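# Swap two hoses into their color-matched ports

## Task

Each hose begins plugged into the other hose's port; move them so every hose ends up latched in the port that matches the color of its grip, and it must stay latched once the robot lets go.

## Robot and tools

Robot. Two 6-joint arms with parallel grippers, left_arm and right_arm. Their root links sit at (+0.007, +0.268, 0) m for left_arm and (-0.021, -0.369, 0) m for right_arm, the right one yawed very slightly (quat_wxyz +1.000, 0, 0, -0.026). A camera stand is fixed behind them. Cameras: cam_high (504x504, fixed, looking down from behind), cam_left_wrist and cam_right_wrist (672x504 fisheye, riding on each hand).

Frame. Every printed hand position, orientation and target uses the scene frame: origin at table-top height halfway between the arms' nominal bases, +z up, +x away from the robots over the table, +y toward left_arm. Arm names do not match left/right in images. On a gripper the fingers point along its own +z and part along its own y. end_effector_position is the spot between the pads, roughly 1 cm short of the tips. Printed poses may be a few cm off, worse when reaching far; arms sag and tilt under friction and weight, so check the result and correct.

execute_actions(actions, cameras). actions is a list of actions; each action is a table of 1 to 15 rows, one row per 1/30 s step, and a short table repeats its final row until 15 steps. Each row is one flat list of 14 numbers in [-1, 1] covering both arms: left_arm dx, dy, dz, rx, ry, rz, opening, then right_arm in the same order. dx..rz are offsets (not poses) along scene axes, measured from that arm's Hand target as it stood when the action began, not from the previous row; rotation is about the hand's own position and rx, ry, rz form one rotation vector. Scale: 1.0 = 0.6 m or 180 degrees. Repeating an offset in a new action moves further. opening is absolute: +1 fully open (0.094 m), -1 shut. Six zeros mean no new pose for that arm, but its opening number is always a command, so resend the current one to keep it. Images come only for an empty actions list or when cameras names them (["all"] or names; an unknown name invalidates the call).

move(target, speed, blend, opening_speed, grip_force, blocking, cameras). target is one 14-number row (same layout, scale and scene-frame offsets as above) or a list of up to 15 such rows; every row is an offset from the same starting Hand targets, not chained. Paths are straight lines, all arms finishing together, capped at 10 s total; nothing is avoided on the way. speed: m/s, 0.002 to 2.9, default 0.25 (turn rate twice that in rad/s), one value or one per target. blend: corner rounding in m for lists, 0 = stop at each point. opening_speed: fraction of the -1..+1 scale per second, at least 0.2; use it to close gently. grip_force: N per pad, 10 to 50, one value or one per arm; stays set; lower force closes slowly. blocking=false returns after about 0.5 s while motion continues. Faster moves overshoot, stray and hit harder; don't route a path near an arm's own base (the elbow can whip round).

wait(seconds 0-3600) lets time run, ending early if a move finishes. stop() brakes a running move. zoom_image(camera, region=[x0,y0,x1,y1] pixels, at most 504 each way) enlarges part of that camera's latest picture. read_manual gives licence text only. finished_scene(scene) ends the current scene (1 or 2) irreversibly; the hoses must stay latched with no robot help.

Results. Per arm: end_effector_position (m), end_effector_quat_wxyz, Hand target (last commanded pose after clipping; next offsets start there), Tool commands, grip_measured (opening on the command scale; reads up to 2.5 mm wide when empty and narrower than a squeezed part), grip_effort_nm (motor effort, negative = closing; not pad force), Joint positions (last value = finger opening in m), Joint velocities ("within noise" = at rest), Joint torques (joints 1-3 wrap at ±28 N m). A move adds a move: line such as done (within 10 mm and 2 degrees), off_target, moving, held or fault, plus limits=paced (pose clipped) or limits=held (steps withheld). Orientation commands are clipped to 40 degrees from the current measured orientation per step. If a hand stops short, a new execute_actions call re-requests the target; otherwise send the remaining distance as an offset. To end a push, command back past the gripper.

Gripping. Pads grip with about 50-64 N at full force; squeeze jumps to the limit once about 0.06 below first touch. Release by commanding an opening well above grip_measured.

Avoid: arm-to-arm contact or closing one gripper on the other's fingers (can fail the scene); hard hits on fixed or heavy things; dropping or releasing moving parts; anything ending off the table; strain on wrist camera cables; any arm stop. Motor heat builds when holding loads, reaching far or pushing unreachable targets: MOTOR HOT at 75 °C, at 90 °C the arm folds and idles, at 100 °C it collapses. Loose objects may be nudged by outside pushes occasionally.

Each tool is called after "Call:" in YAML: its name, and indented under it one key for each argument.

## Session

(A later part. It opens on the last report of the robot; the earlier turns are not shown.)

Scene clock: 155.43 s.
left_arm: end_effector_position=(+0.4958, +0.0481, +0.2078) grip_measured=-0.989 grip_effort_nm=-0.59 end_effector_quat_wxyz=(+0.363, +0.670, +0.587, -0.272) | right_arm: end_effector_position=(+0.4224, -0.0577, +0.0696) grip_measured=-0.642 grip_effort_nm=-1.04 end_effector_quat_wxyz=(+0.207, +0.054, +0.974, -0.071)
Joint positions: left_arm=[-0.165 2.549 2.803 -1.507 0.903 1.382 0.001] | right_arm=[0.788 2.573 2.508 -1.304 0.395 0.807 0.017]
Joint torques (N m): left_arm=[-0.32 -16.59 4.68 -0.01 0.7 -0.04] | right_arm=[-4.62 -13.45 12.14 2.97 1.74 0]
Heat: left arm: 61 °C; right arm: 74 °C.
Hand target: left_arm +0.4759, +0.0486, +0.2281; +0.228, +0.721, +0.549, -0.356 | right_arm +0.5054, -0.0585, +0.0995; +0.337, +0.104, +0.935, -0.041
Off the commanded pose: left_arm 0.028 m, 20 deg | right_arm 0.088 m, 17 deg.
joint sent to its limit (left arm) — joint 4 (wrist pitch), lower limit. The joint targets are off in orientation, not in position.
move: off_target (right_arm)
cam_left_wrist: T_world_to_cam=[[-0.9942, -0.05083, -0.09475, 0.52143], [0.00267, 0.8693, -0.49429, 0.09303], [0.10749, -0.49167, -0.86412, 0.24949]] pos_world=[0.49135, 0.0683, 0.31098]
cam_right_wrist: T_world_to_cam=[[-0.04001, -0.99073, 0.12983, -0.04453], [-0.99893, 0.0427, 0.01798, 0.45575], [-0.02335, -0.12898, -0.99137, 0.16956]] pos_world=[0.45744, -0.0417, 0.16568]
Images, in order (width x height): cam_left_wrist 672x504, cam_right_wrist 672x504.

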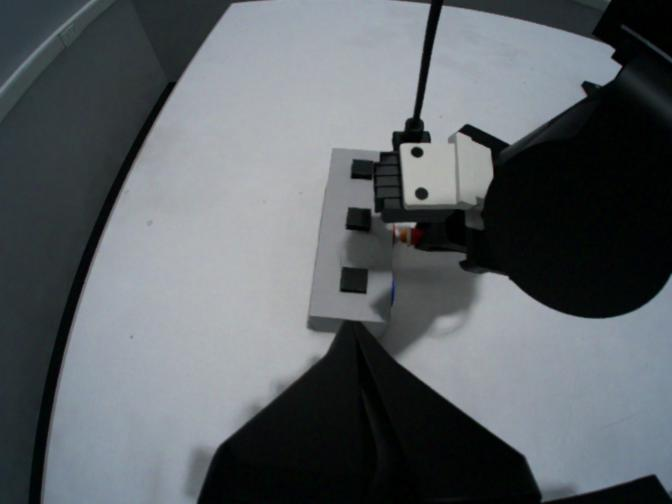

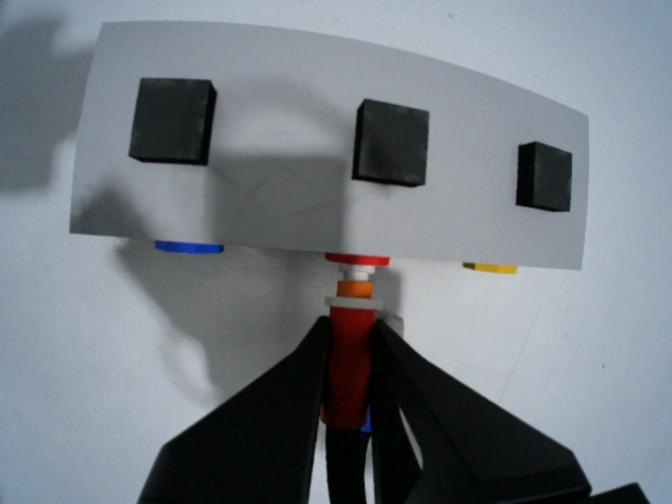

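Call:
move:
  target:
    - [0,0,0,0,0,0,-1,0.04,-0.006,-0.01,0,0,-0.03,-1]
    - [0,0,0,0,0,0,-1,0.09,-0.012,0.02,0,-0.02,-0.035,-1]
  speed: 0.15
  cameras: ["cam_right_wrist","cam_left_wrist"]

Call:
zoom_image:
  camera: "cam_left_wrist"
  region: [370, 160, 530, 320]

Call:
zoom_image:
  camera: "cam_right_wrist"
  region: [250, 100, 450, 300]

Scene clock: 157.20 s.
left_arm: end_effector_position=(+0.4958, +0.0481, +0.2078) grip_measured=-0.989 grip_effort_nm=-0.59 end_effector_quat_wxyz=(+0.363, +0.670, +0.587, -0.272) | right_arm: end_effector_position=(+0.4248, -0.0577, +0.0711) grip_measured=-0.642 grip_effort_nm=-1.05 end_effector_quat_wxyz=(+0.193, +0.075, +0.976, -0.071)
Joint positions: left_arm=[-0.165 2.549 2.803 -1.507 0.903 1.382 0.001] | right_arm=[0.779 2.71 2.79 -1.476 0.377 0.848 0.017]
Joint torques (N m): left_arm=[-0.31 -16.58 4.7 -0.01 0.7 -0.05] | right_arm=[-7.9 -14.37 12.37 3.83 2.57 0.02]
Heat: left arm: 62 °C; right arm: 74 °C.
Hand target: left_arm +0.4759, +0.0486, +0.2281; +0.228, +0.721, +0.549, -0.356 | right_arm +0.5594, -0.0658, +0.1112; +0.363, +0.157, +0.917, -0.057
Off the commanded pose: left_arm 0.028 m, 20 deg | right_arm 0.141 m, 23 deg.
joint sent to its limit (left arm) — joint 4 (wrist pitch), lower limit. The joint targets are off in orientation, not in position.
move: off_target (right_arm)
cam_left_wrist: T_world_to_cam=[[-0.9942, -0.05083, -0.09475, 0.52143], [0.00267, 0.8693, -0.49429, 0.09303], [0.10749, -0.49167, -0.86412, 0.24949]] pos_world=[0.49135, 0.0683, 0.31098]
cam_right_wrist: T_world_to_cam=[[-0.07868, -0.98954, 0.12089, -0.02751], [-0.99546, 0.0845, 0.04381, 0.45722], [-0.05356, -0.1169, -0.9917, 0.18462]] pos_world=[0.46287, -0.04427, 0.16639]
Images, in order (width x height): cam_left_wrist 672x504, cam_right_wrist 672x504.

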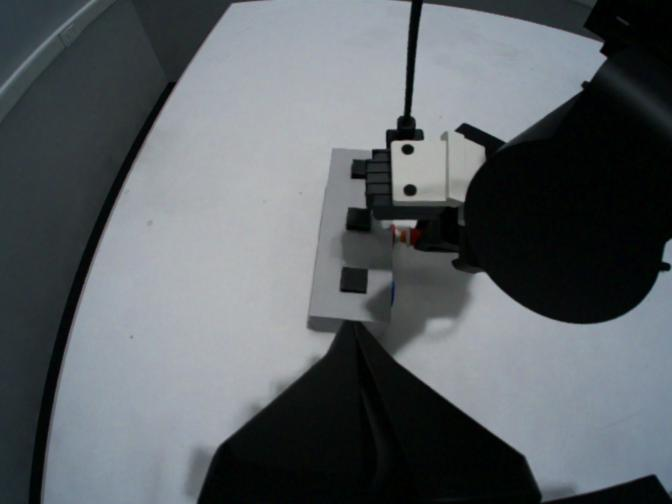

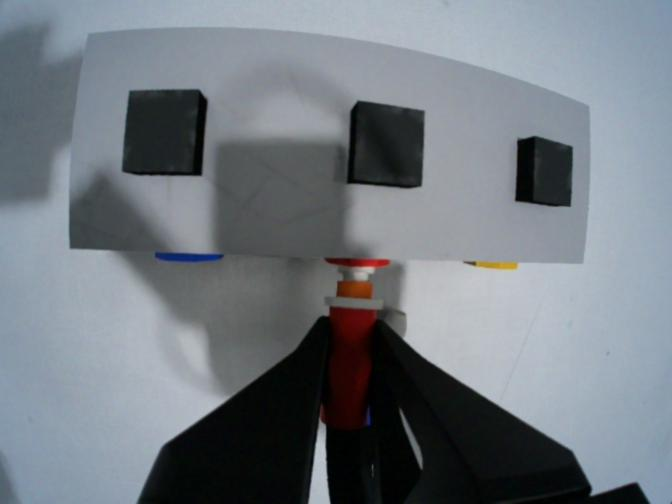

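Scaled by 3.150 from the camera's image (finer frame: 960x720).

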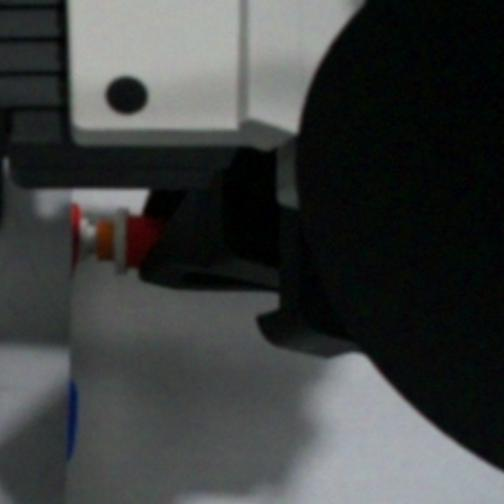

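Scaled by 2.520 from the camera's image (finer frame: 960x720).

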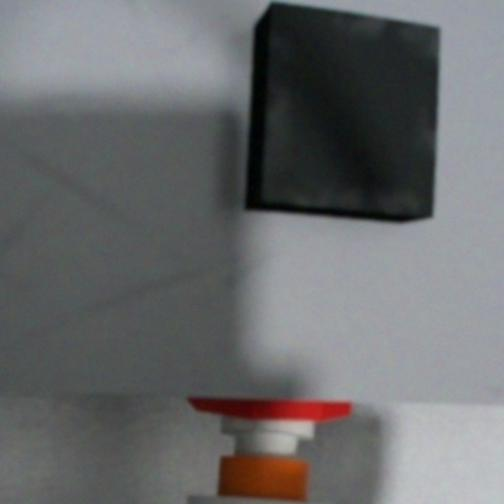

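Call:
move:
  target:
    - [0,0,0,0,0,0,-1,0.03,-0.002,-0.03,0,-0.03,0.0,-1]
    - [0,0,0,0,0,0,-1,0.09,-0.008,0.02,0,-0.05,0.0,-1]
  speed: 0.2
  cameras: ["cam_right_wrist","cam_left_wrist"]

Call:
zoom_image:
  camera: "cam_left_wrist"
  region: [370, 160, 530, 320]

Call:
zoom_image:
  camera: "cam_right_wrist"
  region: [250, 100, 450, 300]

Scene clock: 159.30 s.
left_arm: end_effector_position=(+0.4958, +0.0481, +0.2078) grip_measured=-0.989 grip_effort_nm=-0.59 end_effector_quat_wxyz=(+0.363, +0.670, +0.587, -0.272) | right_arm: end_effector_position=(+0.4263, -0.0592, +0.0702) grip_measured=-0.642 grip_effort_nm=-1.04 end_effector_quat_wxyz=(+0.193, +0.059, +0.976, -0.077)
Joint positions: left_arm=[-0.165 2.549 2.803 -1.507 0.903 1.382 0.001] | right_arm=[0.777 2.713 2.79 -1.475 0.384 0.813 0.017]
Joint torques (N m): left_arm=[-0.32 -16.57 4.67 -0.01 0.7 -0.04] | right_arm=[-10.93 -16.12 11.03 4.76 3.17 0.02]
Heat: left arm: 62 °C; right arm: 75 °C. Fold the right arm in close to its base, or ease its load, before you think long.
Hand target: left_arm +0.4759, +0.0486, +0.2281; +0.228, +0.721, +0.549, -0.356 | right_arm +0.6134, -0.0705, +0.1233; +0.434, +0.161, +0.885, -0.044
Off the commanded pose: left_arm 0.028 m, 20 deg | right_arm 0.195 m, 32 deg.
MOTOR HOT: joint 2 (shoulder) of the right arm reports 75 °C; the controller's stop level is 90 °C. To cool a motor, set the load down, stop pushing, or move to a pose that needs little force.
joint sent to its limit (left arm) — joint 4 (wrist pitch), lower limit. The joint targets are off in orientation, not in position.
move: off_target (right_arm)
cam_left_wrist: T_world_to_cam=[[-0.9942, -0.05083, -0.09475, 0.52143], [0.00267, 0.8693, -0.49429, 0.09303], [0.10749, -0.49167, -0.86412, 0.24949]] pos_world=[0.49135, 0.0683, 0.31098]
cam_right_wrist: T_world_to_cam=[[-0.04966, -0.98901, 0.13926, -0.04238], [-0.99742, 0.05635, 0.04453, 0.45806], [-0.05189, -0.13669, -0.98925, 0.18155]] pos_world=[0.46419, -0.04291, 0.1651]
Images, in order (width x height): cam_left_wrist 672x504, cam_right_wrist 672x504.

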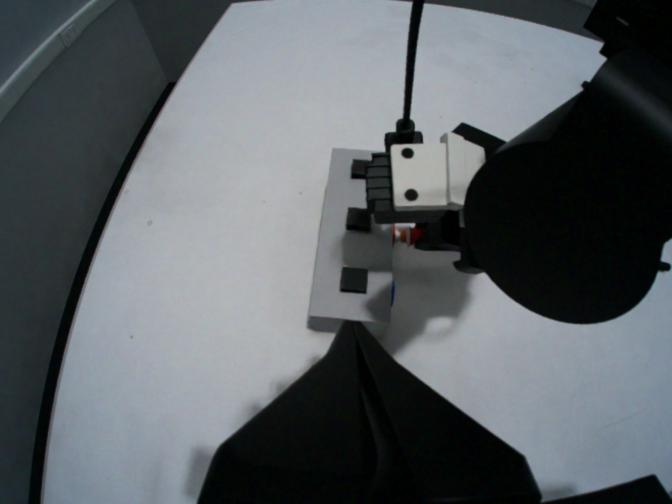

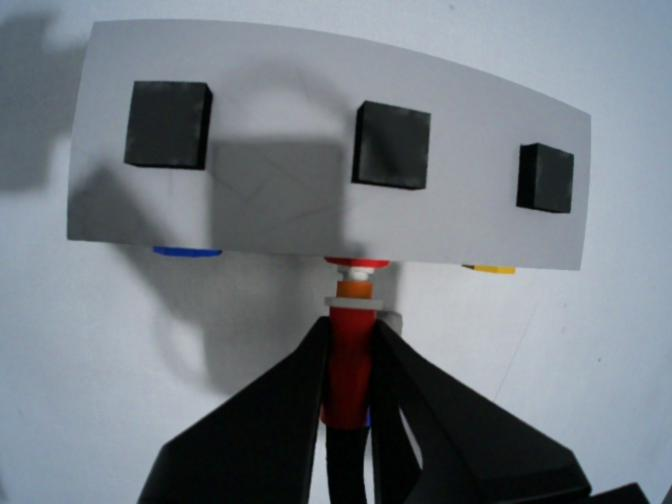

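Scaled by 3.150 from the camera's image (finer frame: 960x720).

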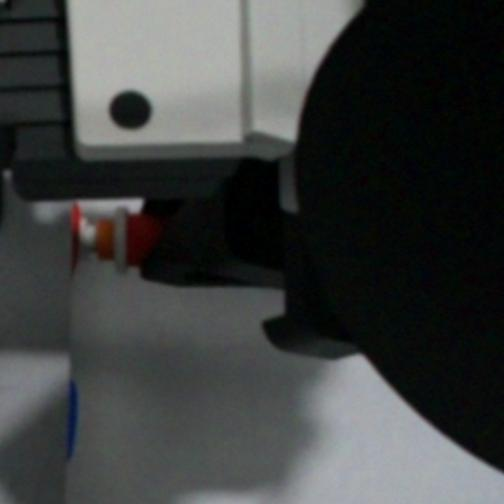

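Scaled by 2.520 from the camera's image (finer frame: 960x720).

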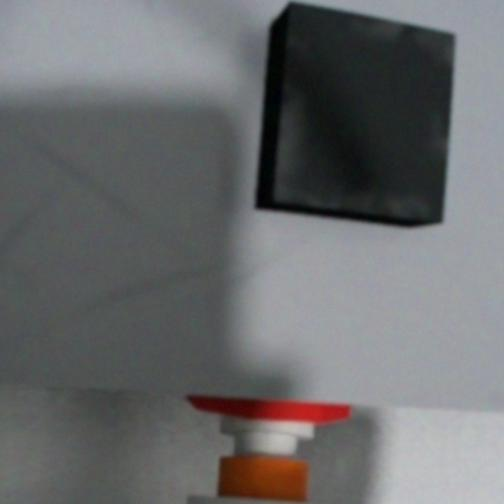

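Call:
move:
  target:
    - [0,0,0,0,0,0,-1,-0.3,0.015,-0.075,0,0.1,0,-1]
    - [0,0,0,0,0,0,-1,-0.4,0.03,-0.02,0,0.0,0.0,-1]
    - [0,0,0,0,0,0,-1,-0.42,0.07,0.02,0,-0.01,0,-1]
  speed: 0.2
  cameras: ["cam_right_wrist","cam_left_wrist"]

Scene clock: 164.00 s.
left_arm: end_effector_position=(+0.4958, +0.0481, +0.2078) grip_measured=-0.989 grip_effort_nm=-0.59 end_effector_quat_wxyz=(+0.363, +0.670, +0.587, -0.272) | right_arm: end_effector_position=(+0.3548, -0.0318, +0.1149) grip_measured=-0.642 grip_effort_nm=-1.04 end_effector_quat_wxyz=(+0.433, +0.144, +0.888, -0.059)
Joint positions: left_arm=[-0.165 2.549 2.803 -1.507 0.903 1.382 0.001] | right_arm=[1.046 2.201 1.822 -0.854 0.857 1.162 0.017]
Joint torques (N m): left_arm=[-0.32 -16.57 4.68 -0.01 0.7 -0.04] | right_arm=[-0.16 -13.6 9.66 0.93 0.61 0.18]
Heat: left arm: 62 °C; right arm: 77 °C. Fold the right arm in close to its base, or ease its load, before you think long.
Hand target: left_arm +0.4759, +0.0486, +0.2281; +0.228, +0.721, +0.549, -0.356 | right_arm +0.3614, -0.0285, +0.1353; +0.448, +0.161, +0.878, -0.042
Off the commanded pose: left_arm 0.028 m, 20 deg | right_arm 0.022 m, 3 deg.
MOTOR HOT: still on. Joint 2 (shoulder) of the right arm reports 77 °C.
joint sent to its limit (left arm) — joint 4 (wrist pitch), lower limit. The joint targets are off in orientation, not in position.
move: off_target (right_arm)
cam_left_wrist: T_world_to_cam=[[-0.9942, -0.05083, -0.09475, 0.52143], [0.00267, 0.8693, -0.49429, 0.09303], [0.10749, -0.49167, -0.86412, 0.24949]] pos_world=[0.49135, 0.0683, 0.31098]
cam_right_wrist: T_world_to_cam=[[-0.23172, -0.97213, 0.03561, 0.05194], [-0.8702, 0.19079, -0.45425, 0.39961], [0.4348, -0.13625, -0.89016, 0.04177]] pos_world=[0.34161, -0.02006, 0.21685]
Images, in order (width x height): cam_left_wrist 672x504, cam_right_wrist 672x504.

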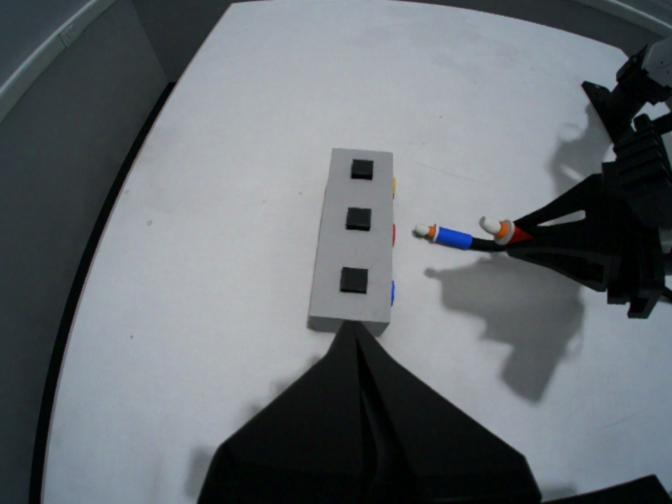

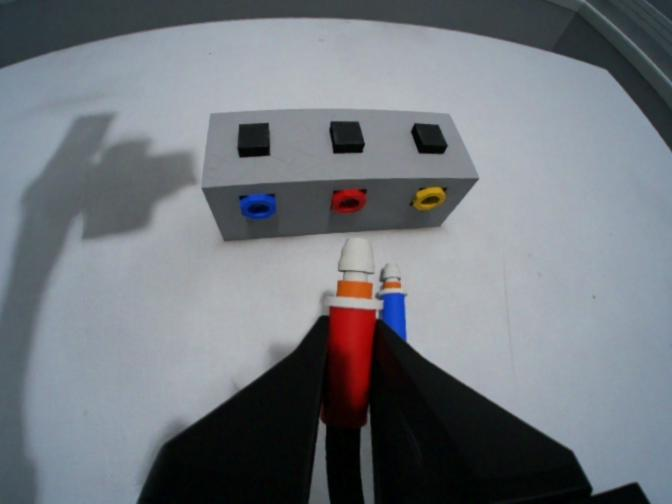

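Call:
move:
  target:
    - [0,0,0,0,0,0,-1,0.0,0.08,-0.05,0,0,0.01,-1]
    - [0,0,0,0,0,0,-1,0.0,0.08,-0.185,0,0,0.01,-1]
  speed: [0.2,0.08]
  cameras: ["cam_right_wrist","cam_left_wrist"]

Call:
zoom_image:
  camera: "cam_left_wrist"
  region: [370, 160, 610, 320]

Scene clock: 166.77 s.
left_arm: end_effector_position=(+0.4958, +0.0481, +0.2078) grip_measured=-0.989 grip_effort_nm=-0.59 end_effector_quat_wxyz=(+0.363, +0.670, +0.587, -0.272) | right_arm: end_effector_position=(+0.3593, +0.0224, +0.0398) grip_measured=-0.642 grip_effort_nm=-1.04 end_effector_quat_wxyz=(+0.446, +0.144, +0.883, -0.028)
Joint positions: left_arm=[-0.165 2.549 2.803 -1.507 0.903 1.382 0.001] | right_arm=[1.097 2.428 1.894 -0.661 0.868 1.194 0.017]
Joint torques (N m): left_arm=[-0.31 -16.61 4.68 -0.01 0.7 -0.05] | right_arm=[-0.09 -11.54 5.01 1.39 0.58 0.16]
Heat: left arm: 62 °C; right arm: 76 °C. Fold the right arm in close to its base, or ease its load, before you think long.
Hand target: left_arm +0.4759, +0.0486, +0.2281; +0.228, +0.721, +0.549, -0.356 | right_arm +0.3613, +0.0194, +0.0242; +0.449, +0.147, +0.881, -0.035
Off the commanded pose: left_arm 0.028 m, 20 deg | right_arm 0.016 m, 1 deg.
MOTOR HOT: still on. Joint 2 (shoulder) of the right arm reports 76 °C.
joint sent to its limit (left arm) — joint 4 (wrist pitch), lower limit. The joint targets are off in orientation, not in position.
move: off_target (right_arm)
cam_left_wrist: T_world_to_cam=[[-0.9942, -0.05083, -0.09475, 0.52143], [0.00267, 0.8693, -0.49429, 0.09303], [0.10749, -0.49167, -0.86412, 0.24949]] pos_world=[0.49135, 0.0683, 0.31098]
cam_right_wrist: T_world_to_cam=[[-0.20561, -0.97838, -0.02213, 0.10143], [-0.85911, 0.19128, -0.4747, 0.35588], [0.46867, -0.07859, -0.87987, -0.03347]] pos_world=[0.34228, 0.02853, 0.14173]
Images, in order (width x height): cam_left_wrist 672x504, cam_right_wrist 672x504.

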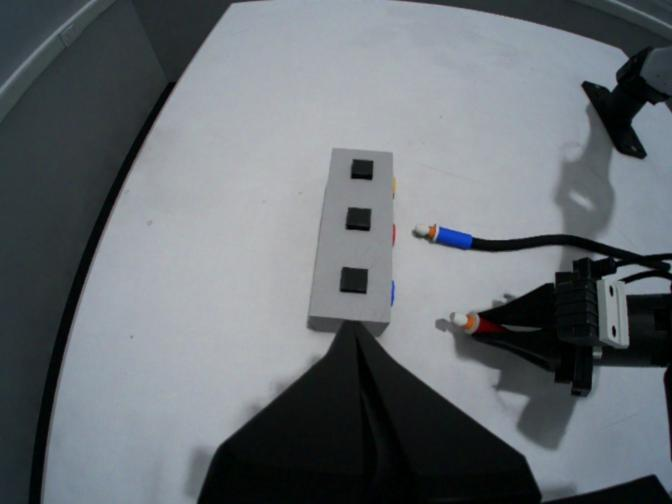

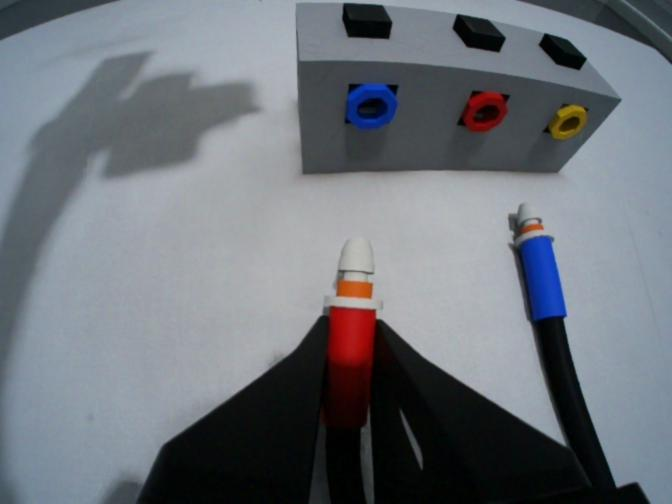

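Scaled by 2.100 from the camera's image (finer frame: 960x720).

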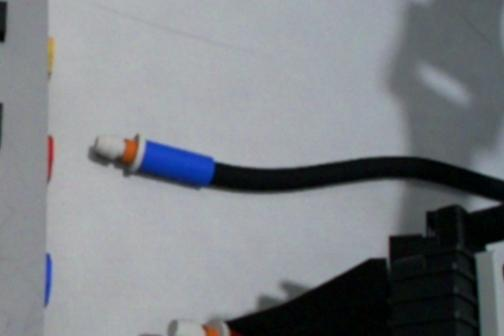

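Call:
move:
  target:
    - [0,0,0,0,0,0,-1,0.0,0,-0.045,0,0,0,-1]
    - [0,0,0,0,0,0,-1,0.0,0,-0.045,0,0,0,-0.35]
  speed: 0.08
  opening_speed: 0.6
  cameras: ["cam_right_wrist"]

Scene clock: 169.03 s.
left_arm: end_effector_position=(+0.4958, +0.0481, +0.2078) grip_measured=-0.989 grip_effort_nm=-0.59 end_effector_quat_wxyz=(+0.363, +0.670, +0.587, -0.272) | right_arm: end_effector_position=(+0.3652, +0.0261, +0.0267) grip_measured=-0.353 grip_effort_nm=0.13 end_effector_quat_wxyz=(+0.465, +0.156, +0.871, -0.015)
Joint positions: left_arm=[-0.165 2.549 2.803 -1.507 0.903 1.382 0.001] | right_arm=[1.097 2.456 1.86 -0.552 0.899 1.194 0.03]
Joint torques (N m): left_arm=[-0.31 -16.58 4.67 -0.01 0.7 -0.05] | right_arm=[-0.09 -10.69 4.68 1.11 0.24 0.16]
Heat: left arm: 62 °C; right arm: 75 °C. Fold the right arm in close to its base, or ease its load, before you think long.
Hand target: left_arm +0.4759, +0.0486, +0.2281; +0.228, +0.721, +0.549, -0.356 | right_arm +0.3613, +0.0195, -0.0027; +0.449, +0.147, +0.881, -0.034
Off the commanded pose: left_arm 0.028 m, 20 deg | right_arm 0.030 m, 3 deg.
MOTOR HOT: still on. Joint 2 (shoulder) of the right arm reports 75 °C.
joint sent to its limit (left arm) — joint 4 (wrist pitch), lower limit. The joint targets are off in orientation, not in position.
move: off_target (right_arm); target 2's new opening was sent with right_arm's hand 0.030 m and 2 deg from that target
cam_right_wrist: T_world_to_cam=[[-0.21512, -0.97481, -0.05887, 0.11032], [-0.83316, 0.21464, -0.50968, 0.34489], [0.50948, -0.0606, -0.85835, -0.06354]] pos_world=[0.34345, 0.02967, 0.12774]

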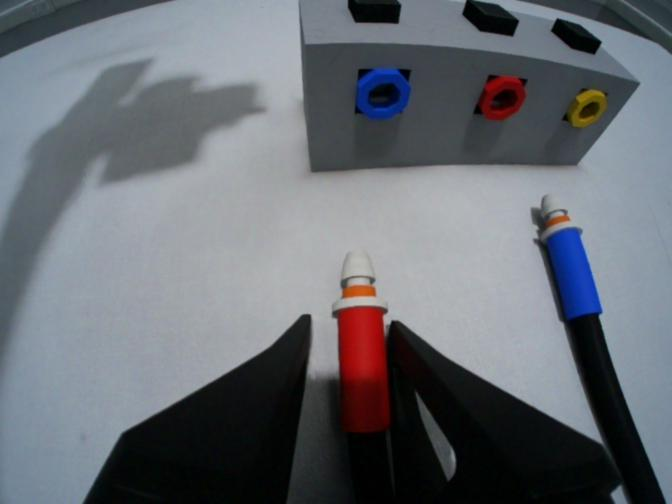

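Call:
move:
  target:
    - [0,0,0,0,0,0,-1,0.01,-0.003,0.01,0,0,0,-1]
    - [0,0,0,0,0,0,-1,-0.05,0.008,0.07,0,0,0,-1]
  speed: 0.1
  opening_speed: 0.8
  cameras: ["cam_right_wrist","cam_left_wrist"]

Scene clock: 172.47 s.
left_arm: end_effector_position=(+0.4958, +0.0481, +0.2078) grip_measured=-0.989 grip_effort_nm=-0.59 end_effector_quat_wxyz=(+0.363, +0.670, +0.587, -0.272) | right_arm: end_effector_position=(+0.3358, +0.0227, +0.0256) grip_measured=-0.642 grip_effort_nm=-1.05 end_effector_quat_wxyz=(+0.456, +0.145, +0.877, -0.043)
Joint positions: left_arm=[-0.165 2.549 2.803 -1.507 0.903 1.382 0.001] | right_arm=[1.148 2.446 1.86 -0.693 0.921 1.279 0.017]
Joint torques (N m): left_arm=[-0.32 -16.57 4.7 -0.01 0.7 -0.05] | right_arm=[0.68 -16.53 6.38 0.5 0.26 0.17]
Heat: left arm: 63 °C; right arm: 76 °C. Fold the right arm in close to its base, or ease its load, before you think long.
Hand target: left_arm +0.4759, +0.0486, +0.2281; +0.228, +0.721, +0.549, -0.356 | right_arm +0.3312, +0.0243, +0.0392; +0.449, +0.147, +0.881, -0.035
Off the commanded pose: left_arm 0.028 m, 20 deg | right_arm 0.015 m, 1 deg.
MOTOR HOT: still on. Joint 2 (shoulder) of the right arm reports 76 °C.
joint sent to its limit (left arm) — joint 4 (wrist pitch), lower limit. The joint targets are off in orientation, not in position.
move: off_target (right_arm)
cam_left_wrist: T_world_to_cam=[[-0.9942, -0.05083, -0.09475, 0.52143], [0.00267, 0.8693, -0.49429, 0.09303], [0.10749, -0.49167, -0.86412, 0.24949]] pos_world=[0.49135, 0.0683, 0.31098]
cam_right_wrist: T_world_to_cam=[[-0.22174, -0.9751, 0.00335, 0.10124], [-0.84632, 0.19075, -0.49735, 0.32524], [0.48433, -0.11312, -0.86754, -0.03984]] pos_world=[0.317, 0.03217, 0.12686]
Images, in order (width x height): cam_left_wrist 672x504, cam_right_wrist 672x504.

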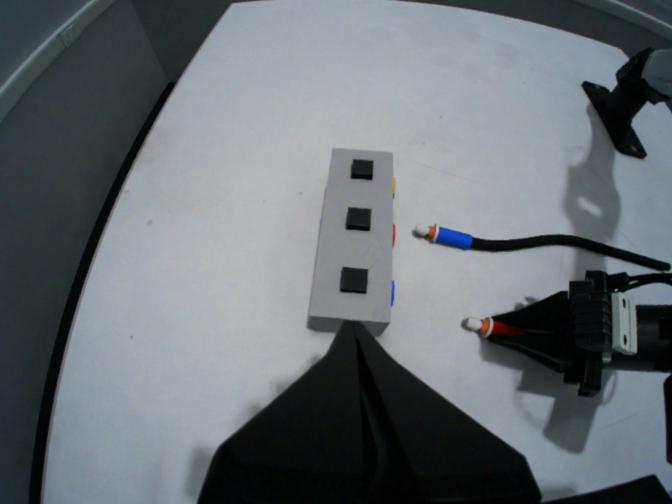

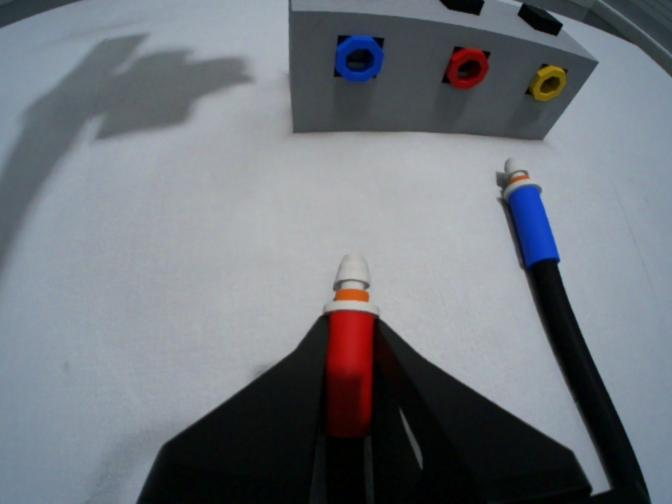

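Call:
move:
  target:
    - [0,0,0,0,0,0,-1,0.0,0.0,0.1,0,0,0,-1]
    - [0,0,0,0,0,0,-1,0.09,-0.115,0.1,0,0.0,0,-1]
    - [0,0,0,0,0,0,-1,0.105,-0.118,0.051,0,0.0,0,-1]
  speed: 0.18
  cameras: ["cam_right_wrist","cam_left_wrist"]

Call:
zoom_image:
  camera: "cam_left_wrist"
  region: [370, 160, 530, 320]

Call:
zoom_image:
  camera: "cam_right_wrist"
  region: [250, 100, 450, 300]

Scene clock: 176.00 s.
left_arm: end_effector_position=(+0.4958, +0.0481, +0.2078) grip_measured=-0.989 grip_effort_nm=-0.59 end_effector_quat_wxyz=(+0.363, +0.670, +0.587, -0.272) | right_arm: end_effector_position=(+0.3933, -0.0444, +0.0706) grip_measured=-0.642 grip_effort_nm=-1.05 end_effector_quat_wxyz=(+0.448, +0.148, +0.881, -0.036)
Joint positions: left_arm=[-0.165 2.549 2.803 -1.507 0.903 1.382 0.001] | right_arm=[0.962 2.227 1.65 -0.496 0.826 1.021 0.017]
Joint torques (N m): left_arm=[-0.34 -16.57 4.67 -0.01 0.7 -0.05] | right_arm=[-0.13 -13.19 5.08 1.46 0.36 -0.01]
Heat: left arm: 63 °C; right arm: 78 °C. Fold the right arm in close to its base, or ease its load, before you think long.
Hand target: left_arm +0.4759, +0.0486, +0.2281; +0.228, +0.721, +0.549, -0.356 | right_arm +0.3943, -0.0465, +0.0699; +0.449, +0.147, +0.881, -0.035
Off the commanded pose: left_arm 0.028 m, 20 deg | right_arm 0.002 m, 0 deg.
MOTOR HOT: still on. Joint 2 (shoulder) of the right arm reports 78 °C.
joint sent to its limit (left arm) — joint 4 (wrist pitch), lower limit. The joint targets are off in orientation, not in position.
move: done
cam_left_wrist: T_world_to_cam=[[-0.9942, -0.05083, -0.09475, 0.52143], [0.00267, 0.8693, -0.49429, 0.09303], [0.10749, -0.49167, -0.86412, 0.24949]] pos_world=[0.49135, 0.0683, 0.31098]
cam_right_wrist: T_world_to_cam=[[-0.21933, -0.97559, -0.01073, 0.04842], [-0.8544, 0.19737, -0.48067, 0.41134], [0.47106, -0.09626, -0.87683, -0.02954]] pos_world=[0.37598, -0.0368, 0.17234]
Images, in order (width x height): cam_left_wrist 672x504, cam_right_wrist 672x504.

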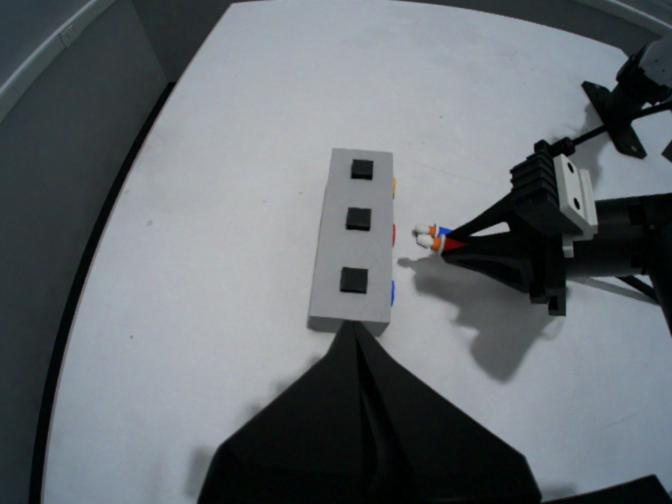

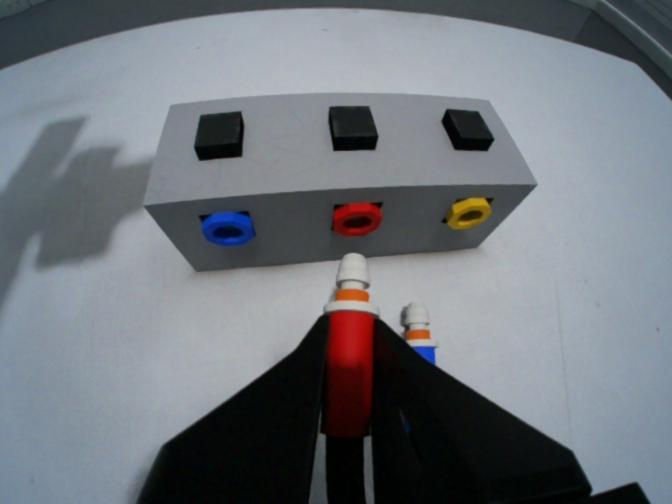

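Scaled by 3.150 from the camera's image (finer frame: 960x720).

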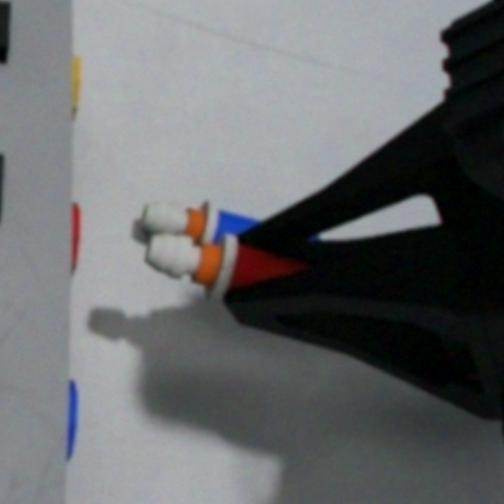

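Scaled by 2.520 from the camera's image (finer frame: 960x720).

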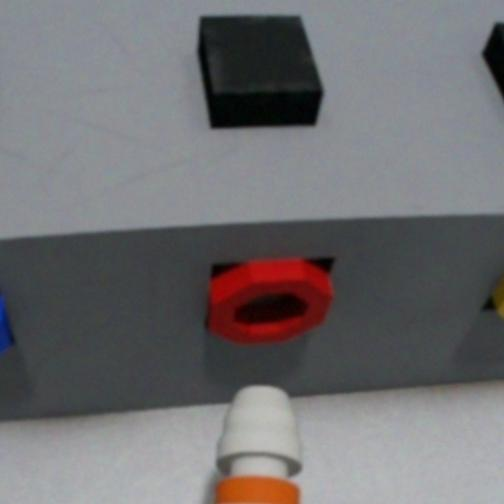

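Call:
move:
  target: [0,0,0,0,0,0,-1,0.025,-0.014,-0.006,0,0.0,0.008,-1]
  speed: 0.1
  cameras: ["cam_right_wrist","cam_left_wrist"]

Call:
zoom_image:
  camera: "cam_left_wrist"
  region: [370, 160, 530, 320]

Call:
zoom_image:
  camera: "cam_right_wrist"
  region: [250, 100, 450, 300]

Scene clock: 177.17 s.
left_arm: end_effector_position=(+0.4958, +0.0481, +0.2078) grip_measured=-0.989 grip_effort_nm=-0.59 end_effector_quat_wxyz=(+0.363, +0.670, +0.587, -0.272) | right_arm: end_effector_position=(+0.4103, -0.0560, +0.0635) grip_measured=-0.642 grip_effort_nm=-1.04 end_effector_quat_wxyz=(+0.447, +0.139, +0.883, -0.034)
Joint positions: left_arm=[-0.165 2.549 2.803 -1.507 0.903 1.382 0.001] | right_arm=[0.914 2.227 1.614 -0.409 0.793 0.94 0.017]
Joint torques (N m): left_arm=[-0.34 -16.58 4.68 -0.01 0.7 -0.04] | right_arm=[0.42 -13.72 5.16 1.6 0.34 -0.01]
Heat: left arm: 63 °C; right arm: 79 °C. Fold the right arm in close to its base, or ease its load, before you think long.
Hand target: left_arm +0.4759, +0.0486, +0.2281; +0.228, +0.721, +0.549, -0.356 | right_arm +0.4092, -0.0549, +0.0662; +0.449, +0.136, +0.883, -0.029
Off the commanded pose: left_arm 0.028 m, 20 deg | right_arm 0.003 m, 1 deg.
MOTOR HOT: still on. Joint 2 (shoulder) of the right arm reports 79 °C.
joint sent to its limit (left arm) — joint 4 (wrist pitch), lower limit. The joint targets are off in orientation, not in position.
move: done
cam_left_wrist: T_world_to_cam=[[-0.9942, -0.05083, -0.09475, 0.52143], [0.00267, 0.8693, -0.49429, 0.09303], [0.10749, -0.49167, -0.86412, 0.24949]] pos_world=[0.49135, 0.0683, 0.31098]
cam_right_wrist: T_world_to_cam=[[-0.2022, -0.97933, -0.00508, 0.03318], [-0.86019, 0.18008, -0.47712, 0.42595], [0.46817, -0.0921, -0.87882, -0.0433]] pos_world=[0.39338, -0.0482, 0.16534]
Images, in order (width x height): cam_left_wrist 672x504, cam_right_wrist 672x504.

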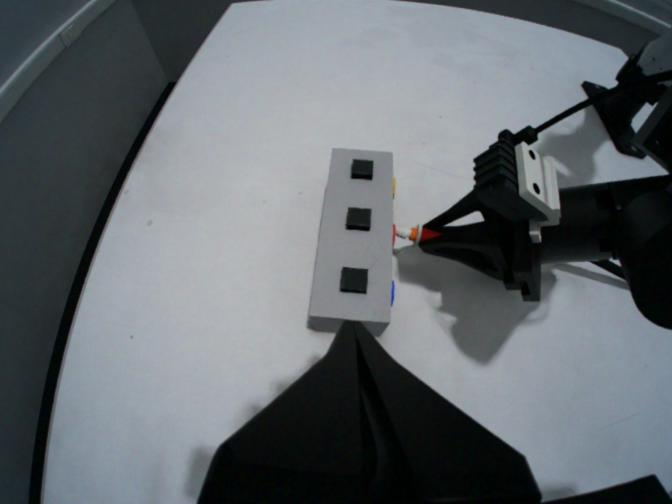

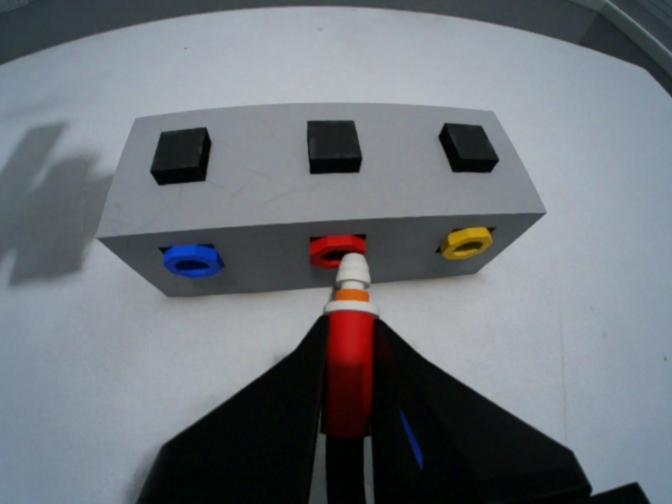

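Scaled by 3.150 from the camera's image (finer frame: 960x720).

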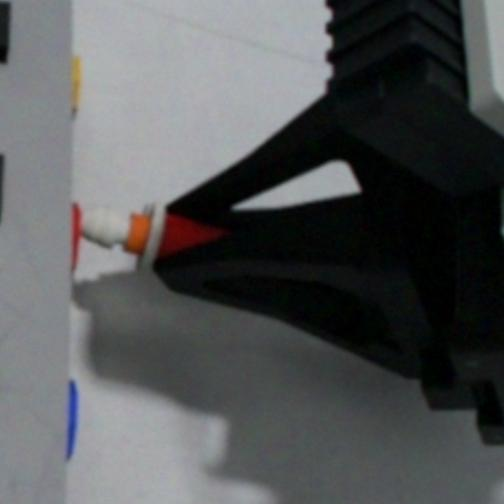

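Scaled by 2.520 from the camera's image (finer frame: 960x720).

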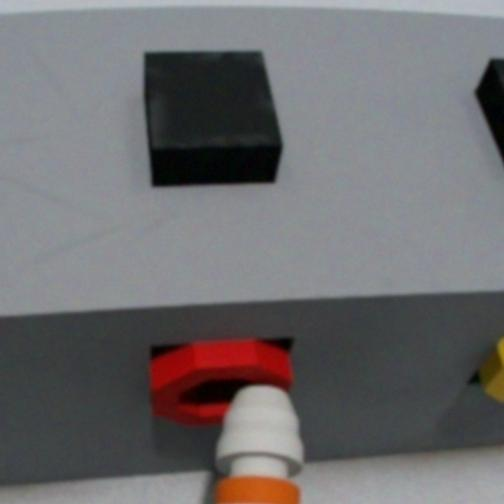

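Call:
move:
  target:
    - [0,0,0,0,0,0,-1,-0.08,0.0,0.1,0,0,0,-1]
    - [0,0,0,0,0,0,-1,-0.3,-0.1,0.2,0,0,0,-1]
  speed: 0.2

Call:
wait:
  seconds: 8

Scene clock: 180.30 s.
left_arm: end_effector_position=(+0.4958, +0.0481, +0.2078) grip_measured=-0.989 grip_effort_nm=-0.59 end_effector_quat_wxyz=(+0.363, +0.670, +0.587, -0.272) | right_arm: end_effector_position=(+0.2305, -0.1127, +0.1783) grip_measured=-0.642 grip_effort_nm=-1.05 end_effector_quat_wxyz=(+0.441, +0.131, +0.887, -0.036)
Joint positions: left_arm=[-0.165 2.549 2.803 -1.507 0.903 1.382 0.001] | right_arm=[1.236 1.663 1.344 -1.049 0.901 1.38 0.017]
Joint torques (N m): left_arm=[-0.32 -16.58 4.68 -0.01 0.7 -0.04] | right_arm=[0.7 -9.42 6.13 0.66 0.64 0.16]
Heat: left arm: 63 °C; right arm: 78 °C. Fold the right arm in close to its base, or ease its load, before you think long.
Hand target: left_arm +0.4759, +0.0486, +0.2281; +0.228, +0.721, +0.549, -0.356 | right_arm +0.2293, -0.1149, +0.1863; +0.449, +0.136, +0.883, -0.029
Off the commanded pose: left_arm 0.028 m, 20 deg | right_arm 0.008 m, 1 deg.
MOTOR HOT: still on. Joint 2 (shoulder) of the right arm reports 78 °C.
joint sent to its limit (left arm) — joint 4 (wrist pitch), lower limit. The joint targets are off in orientation, not in position.
move: done

Scene clock: 188.30 s.
left_arm: end_effector_position=(+0.4958, +0.0481, +0.2078) grip_measured=-0.989 grip_effort_nm=-0.59 end_effector_quat_wxyz=(+0.363, +0.670, +0.587, -0.272) | right_arm: end_effector_position=(+0.2304, -0.1129, +0.1783) grip_measured=-0.642 grip_effort_nm=-1.05 end_effector_quat_wxyz=(+0.441, +0.131, +0.887, -0.036)
Joint positions: left_arm=[-0.165 2.549 2.803 -1.507 0.903 1.382 0.001] | right_arm=[1.236 1.663 1.344 -1.05 0.901 1.38 0.017]
Joint torques (N m): left_arm=[-0.32 -16.59 4.7 -0.01 0.7 -0.05] | right_arm=[0.7 -9.39 6.19 0.67 0.64 0.19]
Heat: left arm: 64 °C; right arm: 73 °C. Fold the right arm in close to its base, or ease its load, before you think long.
Hand target: left_arm +0.4759, +0.0486, +0.2281; +0.228, +0.721, +0.549, -0.356 | right_arm +0.2292, -0.1150, +0.1863; +0.449, +0.136, +0.883, -0.029
Tool commands: left_gripper/opening=-1.0 right_gripper/opening=-1.0
Off the commanded pose: left_arm 0.028 m, 20 deg | right_arm 0.008 m, 1 deg.
MOTOR HOT: still on. Joint 2 (shoulder) of the right arm reports 73 °C.
wait: 8.00 s; at rest by 0.17 s

Call:
move:
  target: [0,0,0,0,0,0,-1,-0.12,-0.05,0.08,0,0,0,-1]

Call:
wait:
  seconds: 22

Scene clock: 189.93 s.
left_arm: end_effector_position=(+0.4958, +0.0481, +0.2078) grip_measured=-0.989 grip_effort_nm=-0.59 end_effector_quat_wxyz=(+0.363, +0.670, +0.587, -0.272) | right_arm: end_effector_position=(+0.1562, -0.1500, +0.2256) grip_measured=-0.642 grip_effort_nm=-1.05 end_effector_quat_wxyz=(+0.442, +0.131, +0.886, -0.040)
Joint positions: left_arm=[-0.165 2.549 2.803 -1.507 0.903 1.382 0.001] | right_arm=[1.454 1.538 1.405 -1.529 0.918 1.741 0.017]
Joint torques (N m): left_arm=[-0.32 -16.58 4.7 -0.01 0.7 -0.04] | right_arm=[0.69 -5.41 8.69 0.01 0.64 0.19]
Heat: left arm: 64 °C; right arm: 72 °C. Fold the right arm in close to its base, or ease its load, before you think long.
Hand target: left_arm +0.4759, +0.0486, +0.2281; +0.228, +0.721, +0.549, -0.356 | right_arm +0.1573, -0.1450, +0.2342; +0.449, +0.136, +0.883, -0.029
Off the commanded pose: left_arm 0.028 m, 20 deg | right_arm 0.010 m, 2 deg.
MOTOR HOT: still on. Joint 2 (shoulder) of the right arm reports 72 °C.
joint sent to its limit (left arm) — joint 4 (wrist pitch), lower limit. The joint targets are off in orientation, not in position.
move: done

Scene clock: 199.93 s.
left_arm: end_effector_position=(+0.4958, +0.0481, +0.2078) grip_measured=-0.989 grip_effort_nm=-0.59 end_effector_quat_wxyz=(+0.363, +0.670, +0.587, -0.272) | right_arm: end_effector_position=(+0.1562, -0.1501, +0.2256) grip_measured=-0.642 grip_effort_nm=-1.05 end_effector_quat_wxyz=(+0.442, +0.131, +0.886, -0.040)
Joint positions: left_arm=[-0.165 2.549 2.803 -1.507 0.903 1.382 0.001] | right_arm=[1.454 1.538 1.405 -1.53 0.918 1.741 0.017]
Joint torques (N m): left_arm=[-0.32 -16.57 4.68 -0.01 0.7 -0.04] | right_arm=[0.68 -5.46 8.61 0.02 0.63 0.17]
Heat: left arm: 65 °C; right arm: 67 °C.
Hand target: left_arm +0.4759, +0.0486, +0.2281; +0.228, +0.721, +0.549, -0.356 | right_arm +0.1573, -0.1450, +0.2342; +0.449, +0.136, +0.883, -0.029
Tool commands: left_gripper/opening=-1.0 right_gripper/opening=-1.0
Off the commanded pose: left_arm 0.028 m, 20 deg | right_arm 0.010 m, 2 deg.
MOTOR HOT: cleared for the motors of the right arm.
wait: 10.00 of 22 s (the remaining seconds did not pass); at rest by 0.17 s

Call:
wait:
  seconds: 8

Call:
move:
  target:
    - [0,0,0,0,0,0,-1,0.37,0.15,-0.20,0,0,0.005,-1]
    - [0,0,0,0,0,0,-1,0.412,0.165,-0.275,0,0,0.005,-1]
  speed: [0.3,0.1]
  blend: [0.02,0]
  cameras: ["cam_right_wrist","cam_left_wrist"]

Call:
zoom_image:
  camera: "cam_right_wrist"
  region: [250, 100, 450, 300]

Call:
zoom_image:
  camera: "cam_left_wrist"
  region: [370, 160, 530, 320]

Scene clock: 208.17 s.
left_arm: end_effector_position=(+0.4958, +0.0481, +0.2078) grip_measured=-0.989 grip_effort_nm=-0.59 end_effector_quat_wxyz=(+0.363, +0.670, +0.587, -0.272) | right_arm: end_effector_position=(+0.1562, -0.1501, +0.2256) grip_measured=-0.642 grip_effort_nm=-1.05 end_effector_quat_wxyz=(+0.442, +0.131, +0.886, -0.040)
Joint positions: left_arm=[-0.165 2.549 2.803 -1.507 0.903 1.382 0.001] | right_arm=[1.454 1.538 1.405 -1.53 0.918 1.741 0.017]
Joint torques (N m): left_arm=[-0.31 -16.57 4.71 -0.02 0.7 -0.04] | right_arm=[0.66 -5.49 8.73 0.01 0.65 0.18]
Heat: left arm: 65 °C; right arm: 64 °C.
Hand target: left_arm +0.4759, +0.0486, +0.2281; +0.228, +0.721, +0.549, -0.356 | right_arm +0.1573, -0.1450, +0.2342; +0.449, +0.136, +0.883, -0.029
Tool commands: left_gripper/opening=-1.0 right_gripper/opening=-1.0
Off the commanded pose: left_arm 0.028 m, 20 deg | right_arm 0.010 m, 2 deg.
wait: 8.00 s; at rest from the start

Scene clock: 210.33 s.
left_arm: end_effector_position=(+0.4958, +0.0481, +0.2078) grip_measured=-0.989 grip_effort_nm=-0.59 end_effector_quat_wxyz=(+0.363, +0.670, +0.587, -0.272) | right_arm: end_effector_position=(+0.3956, -0.0535, +0.0662) grip_measured=-0.642 grip_effort_nm=-1.05 end_effector_quat_wxyz=(+0.443, +0.126, +0.887, -0.036)
Joint positions: left_arm=[-0.165 2.549 2.803 -1.507 0.903 1.382 0.001] | right_arm=[0.94 2.194 1.577 -0.424 0.795 0.943 0.017]
Joint torques (N m): left_arm=[-0.34 -16.57 4.7 -0.01 0.7 -0.04] | right_arm=[-0.2 -10.55 9.59 1.53 0.35 0.01]
Heat: left arm: 65 °C; right arm: 63 °C.
Hand target: left_arm +0.4759, +0.0486, +0.2281; +0.228, +0.721, +0.549, -0.356 | right_arm +0.4045, -0.0459, +0.0692; +0.449, +0.130, +0.884, -0.025
Off the commanded pose: left_arm 0.028 m, 20 deg | right_arm 0.012 m, 1 deg.
joint sent to its limit (left arm) — joint 4 (wrist pitch), lower limit. The joint targets are off in orientation, not in position.
move: off_target (right_arm)
cam_left_wrist: T_world_to_cam=[[-0.9942, -0.05083, -0.09475, 0.52143], [0.00267, 0.8693, -0.49429, 0.09303], [0.10749, -0.49167, -0.86412, 0.24949]] pos_world=[0.49135, 0.0683, 0.31098]
cam_right_wrist: T_world_to_cam=[[-0.17956, -0.9837, 0.01, 0.0225], [-0.86892, 0.15382, -0.47045, 0.41576], [0.46124, -0.09316, -0.88237, -0.03096]] pos_world=[0.37958, -0.04471, 0.16805]
Images, in order (width x height): cam_left_wrist 672x504, cam_right_wrist 672x504.

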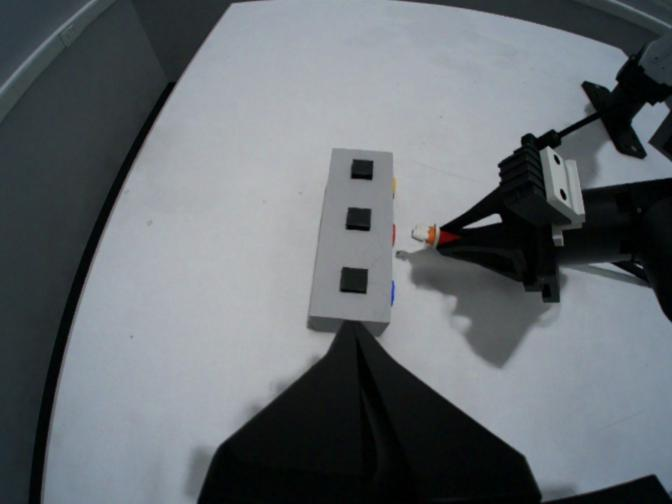

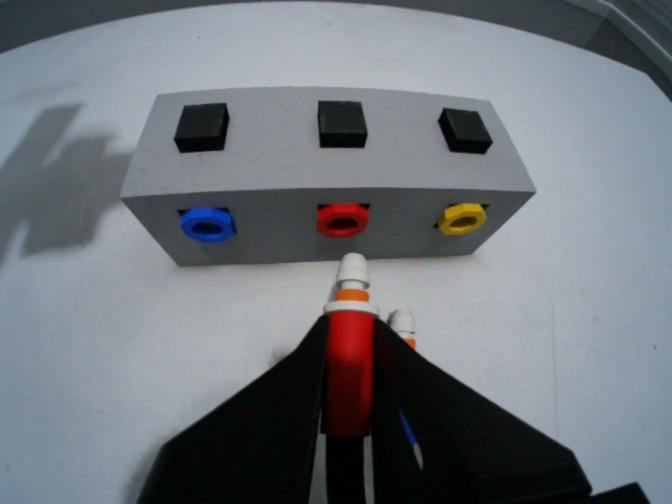

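Scaled by 2.520 from the camera's image (finer frame: 960x720).

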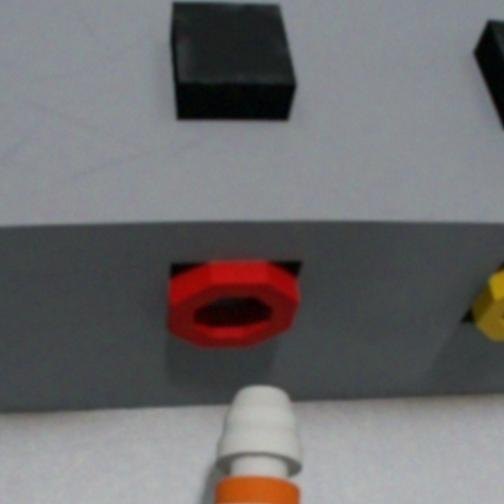

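Scaled by 3.150 from the camera's image (finer frame: 960x720).

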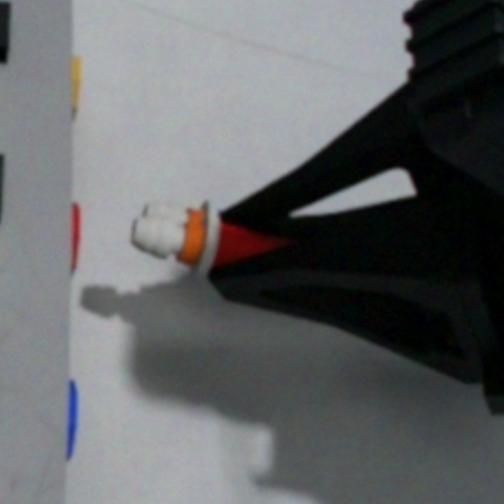

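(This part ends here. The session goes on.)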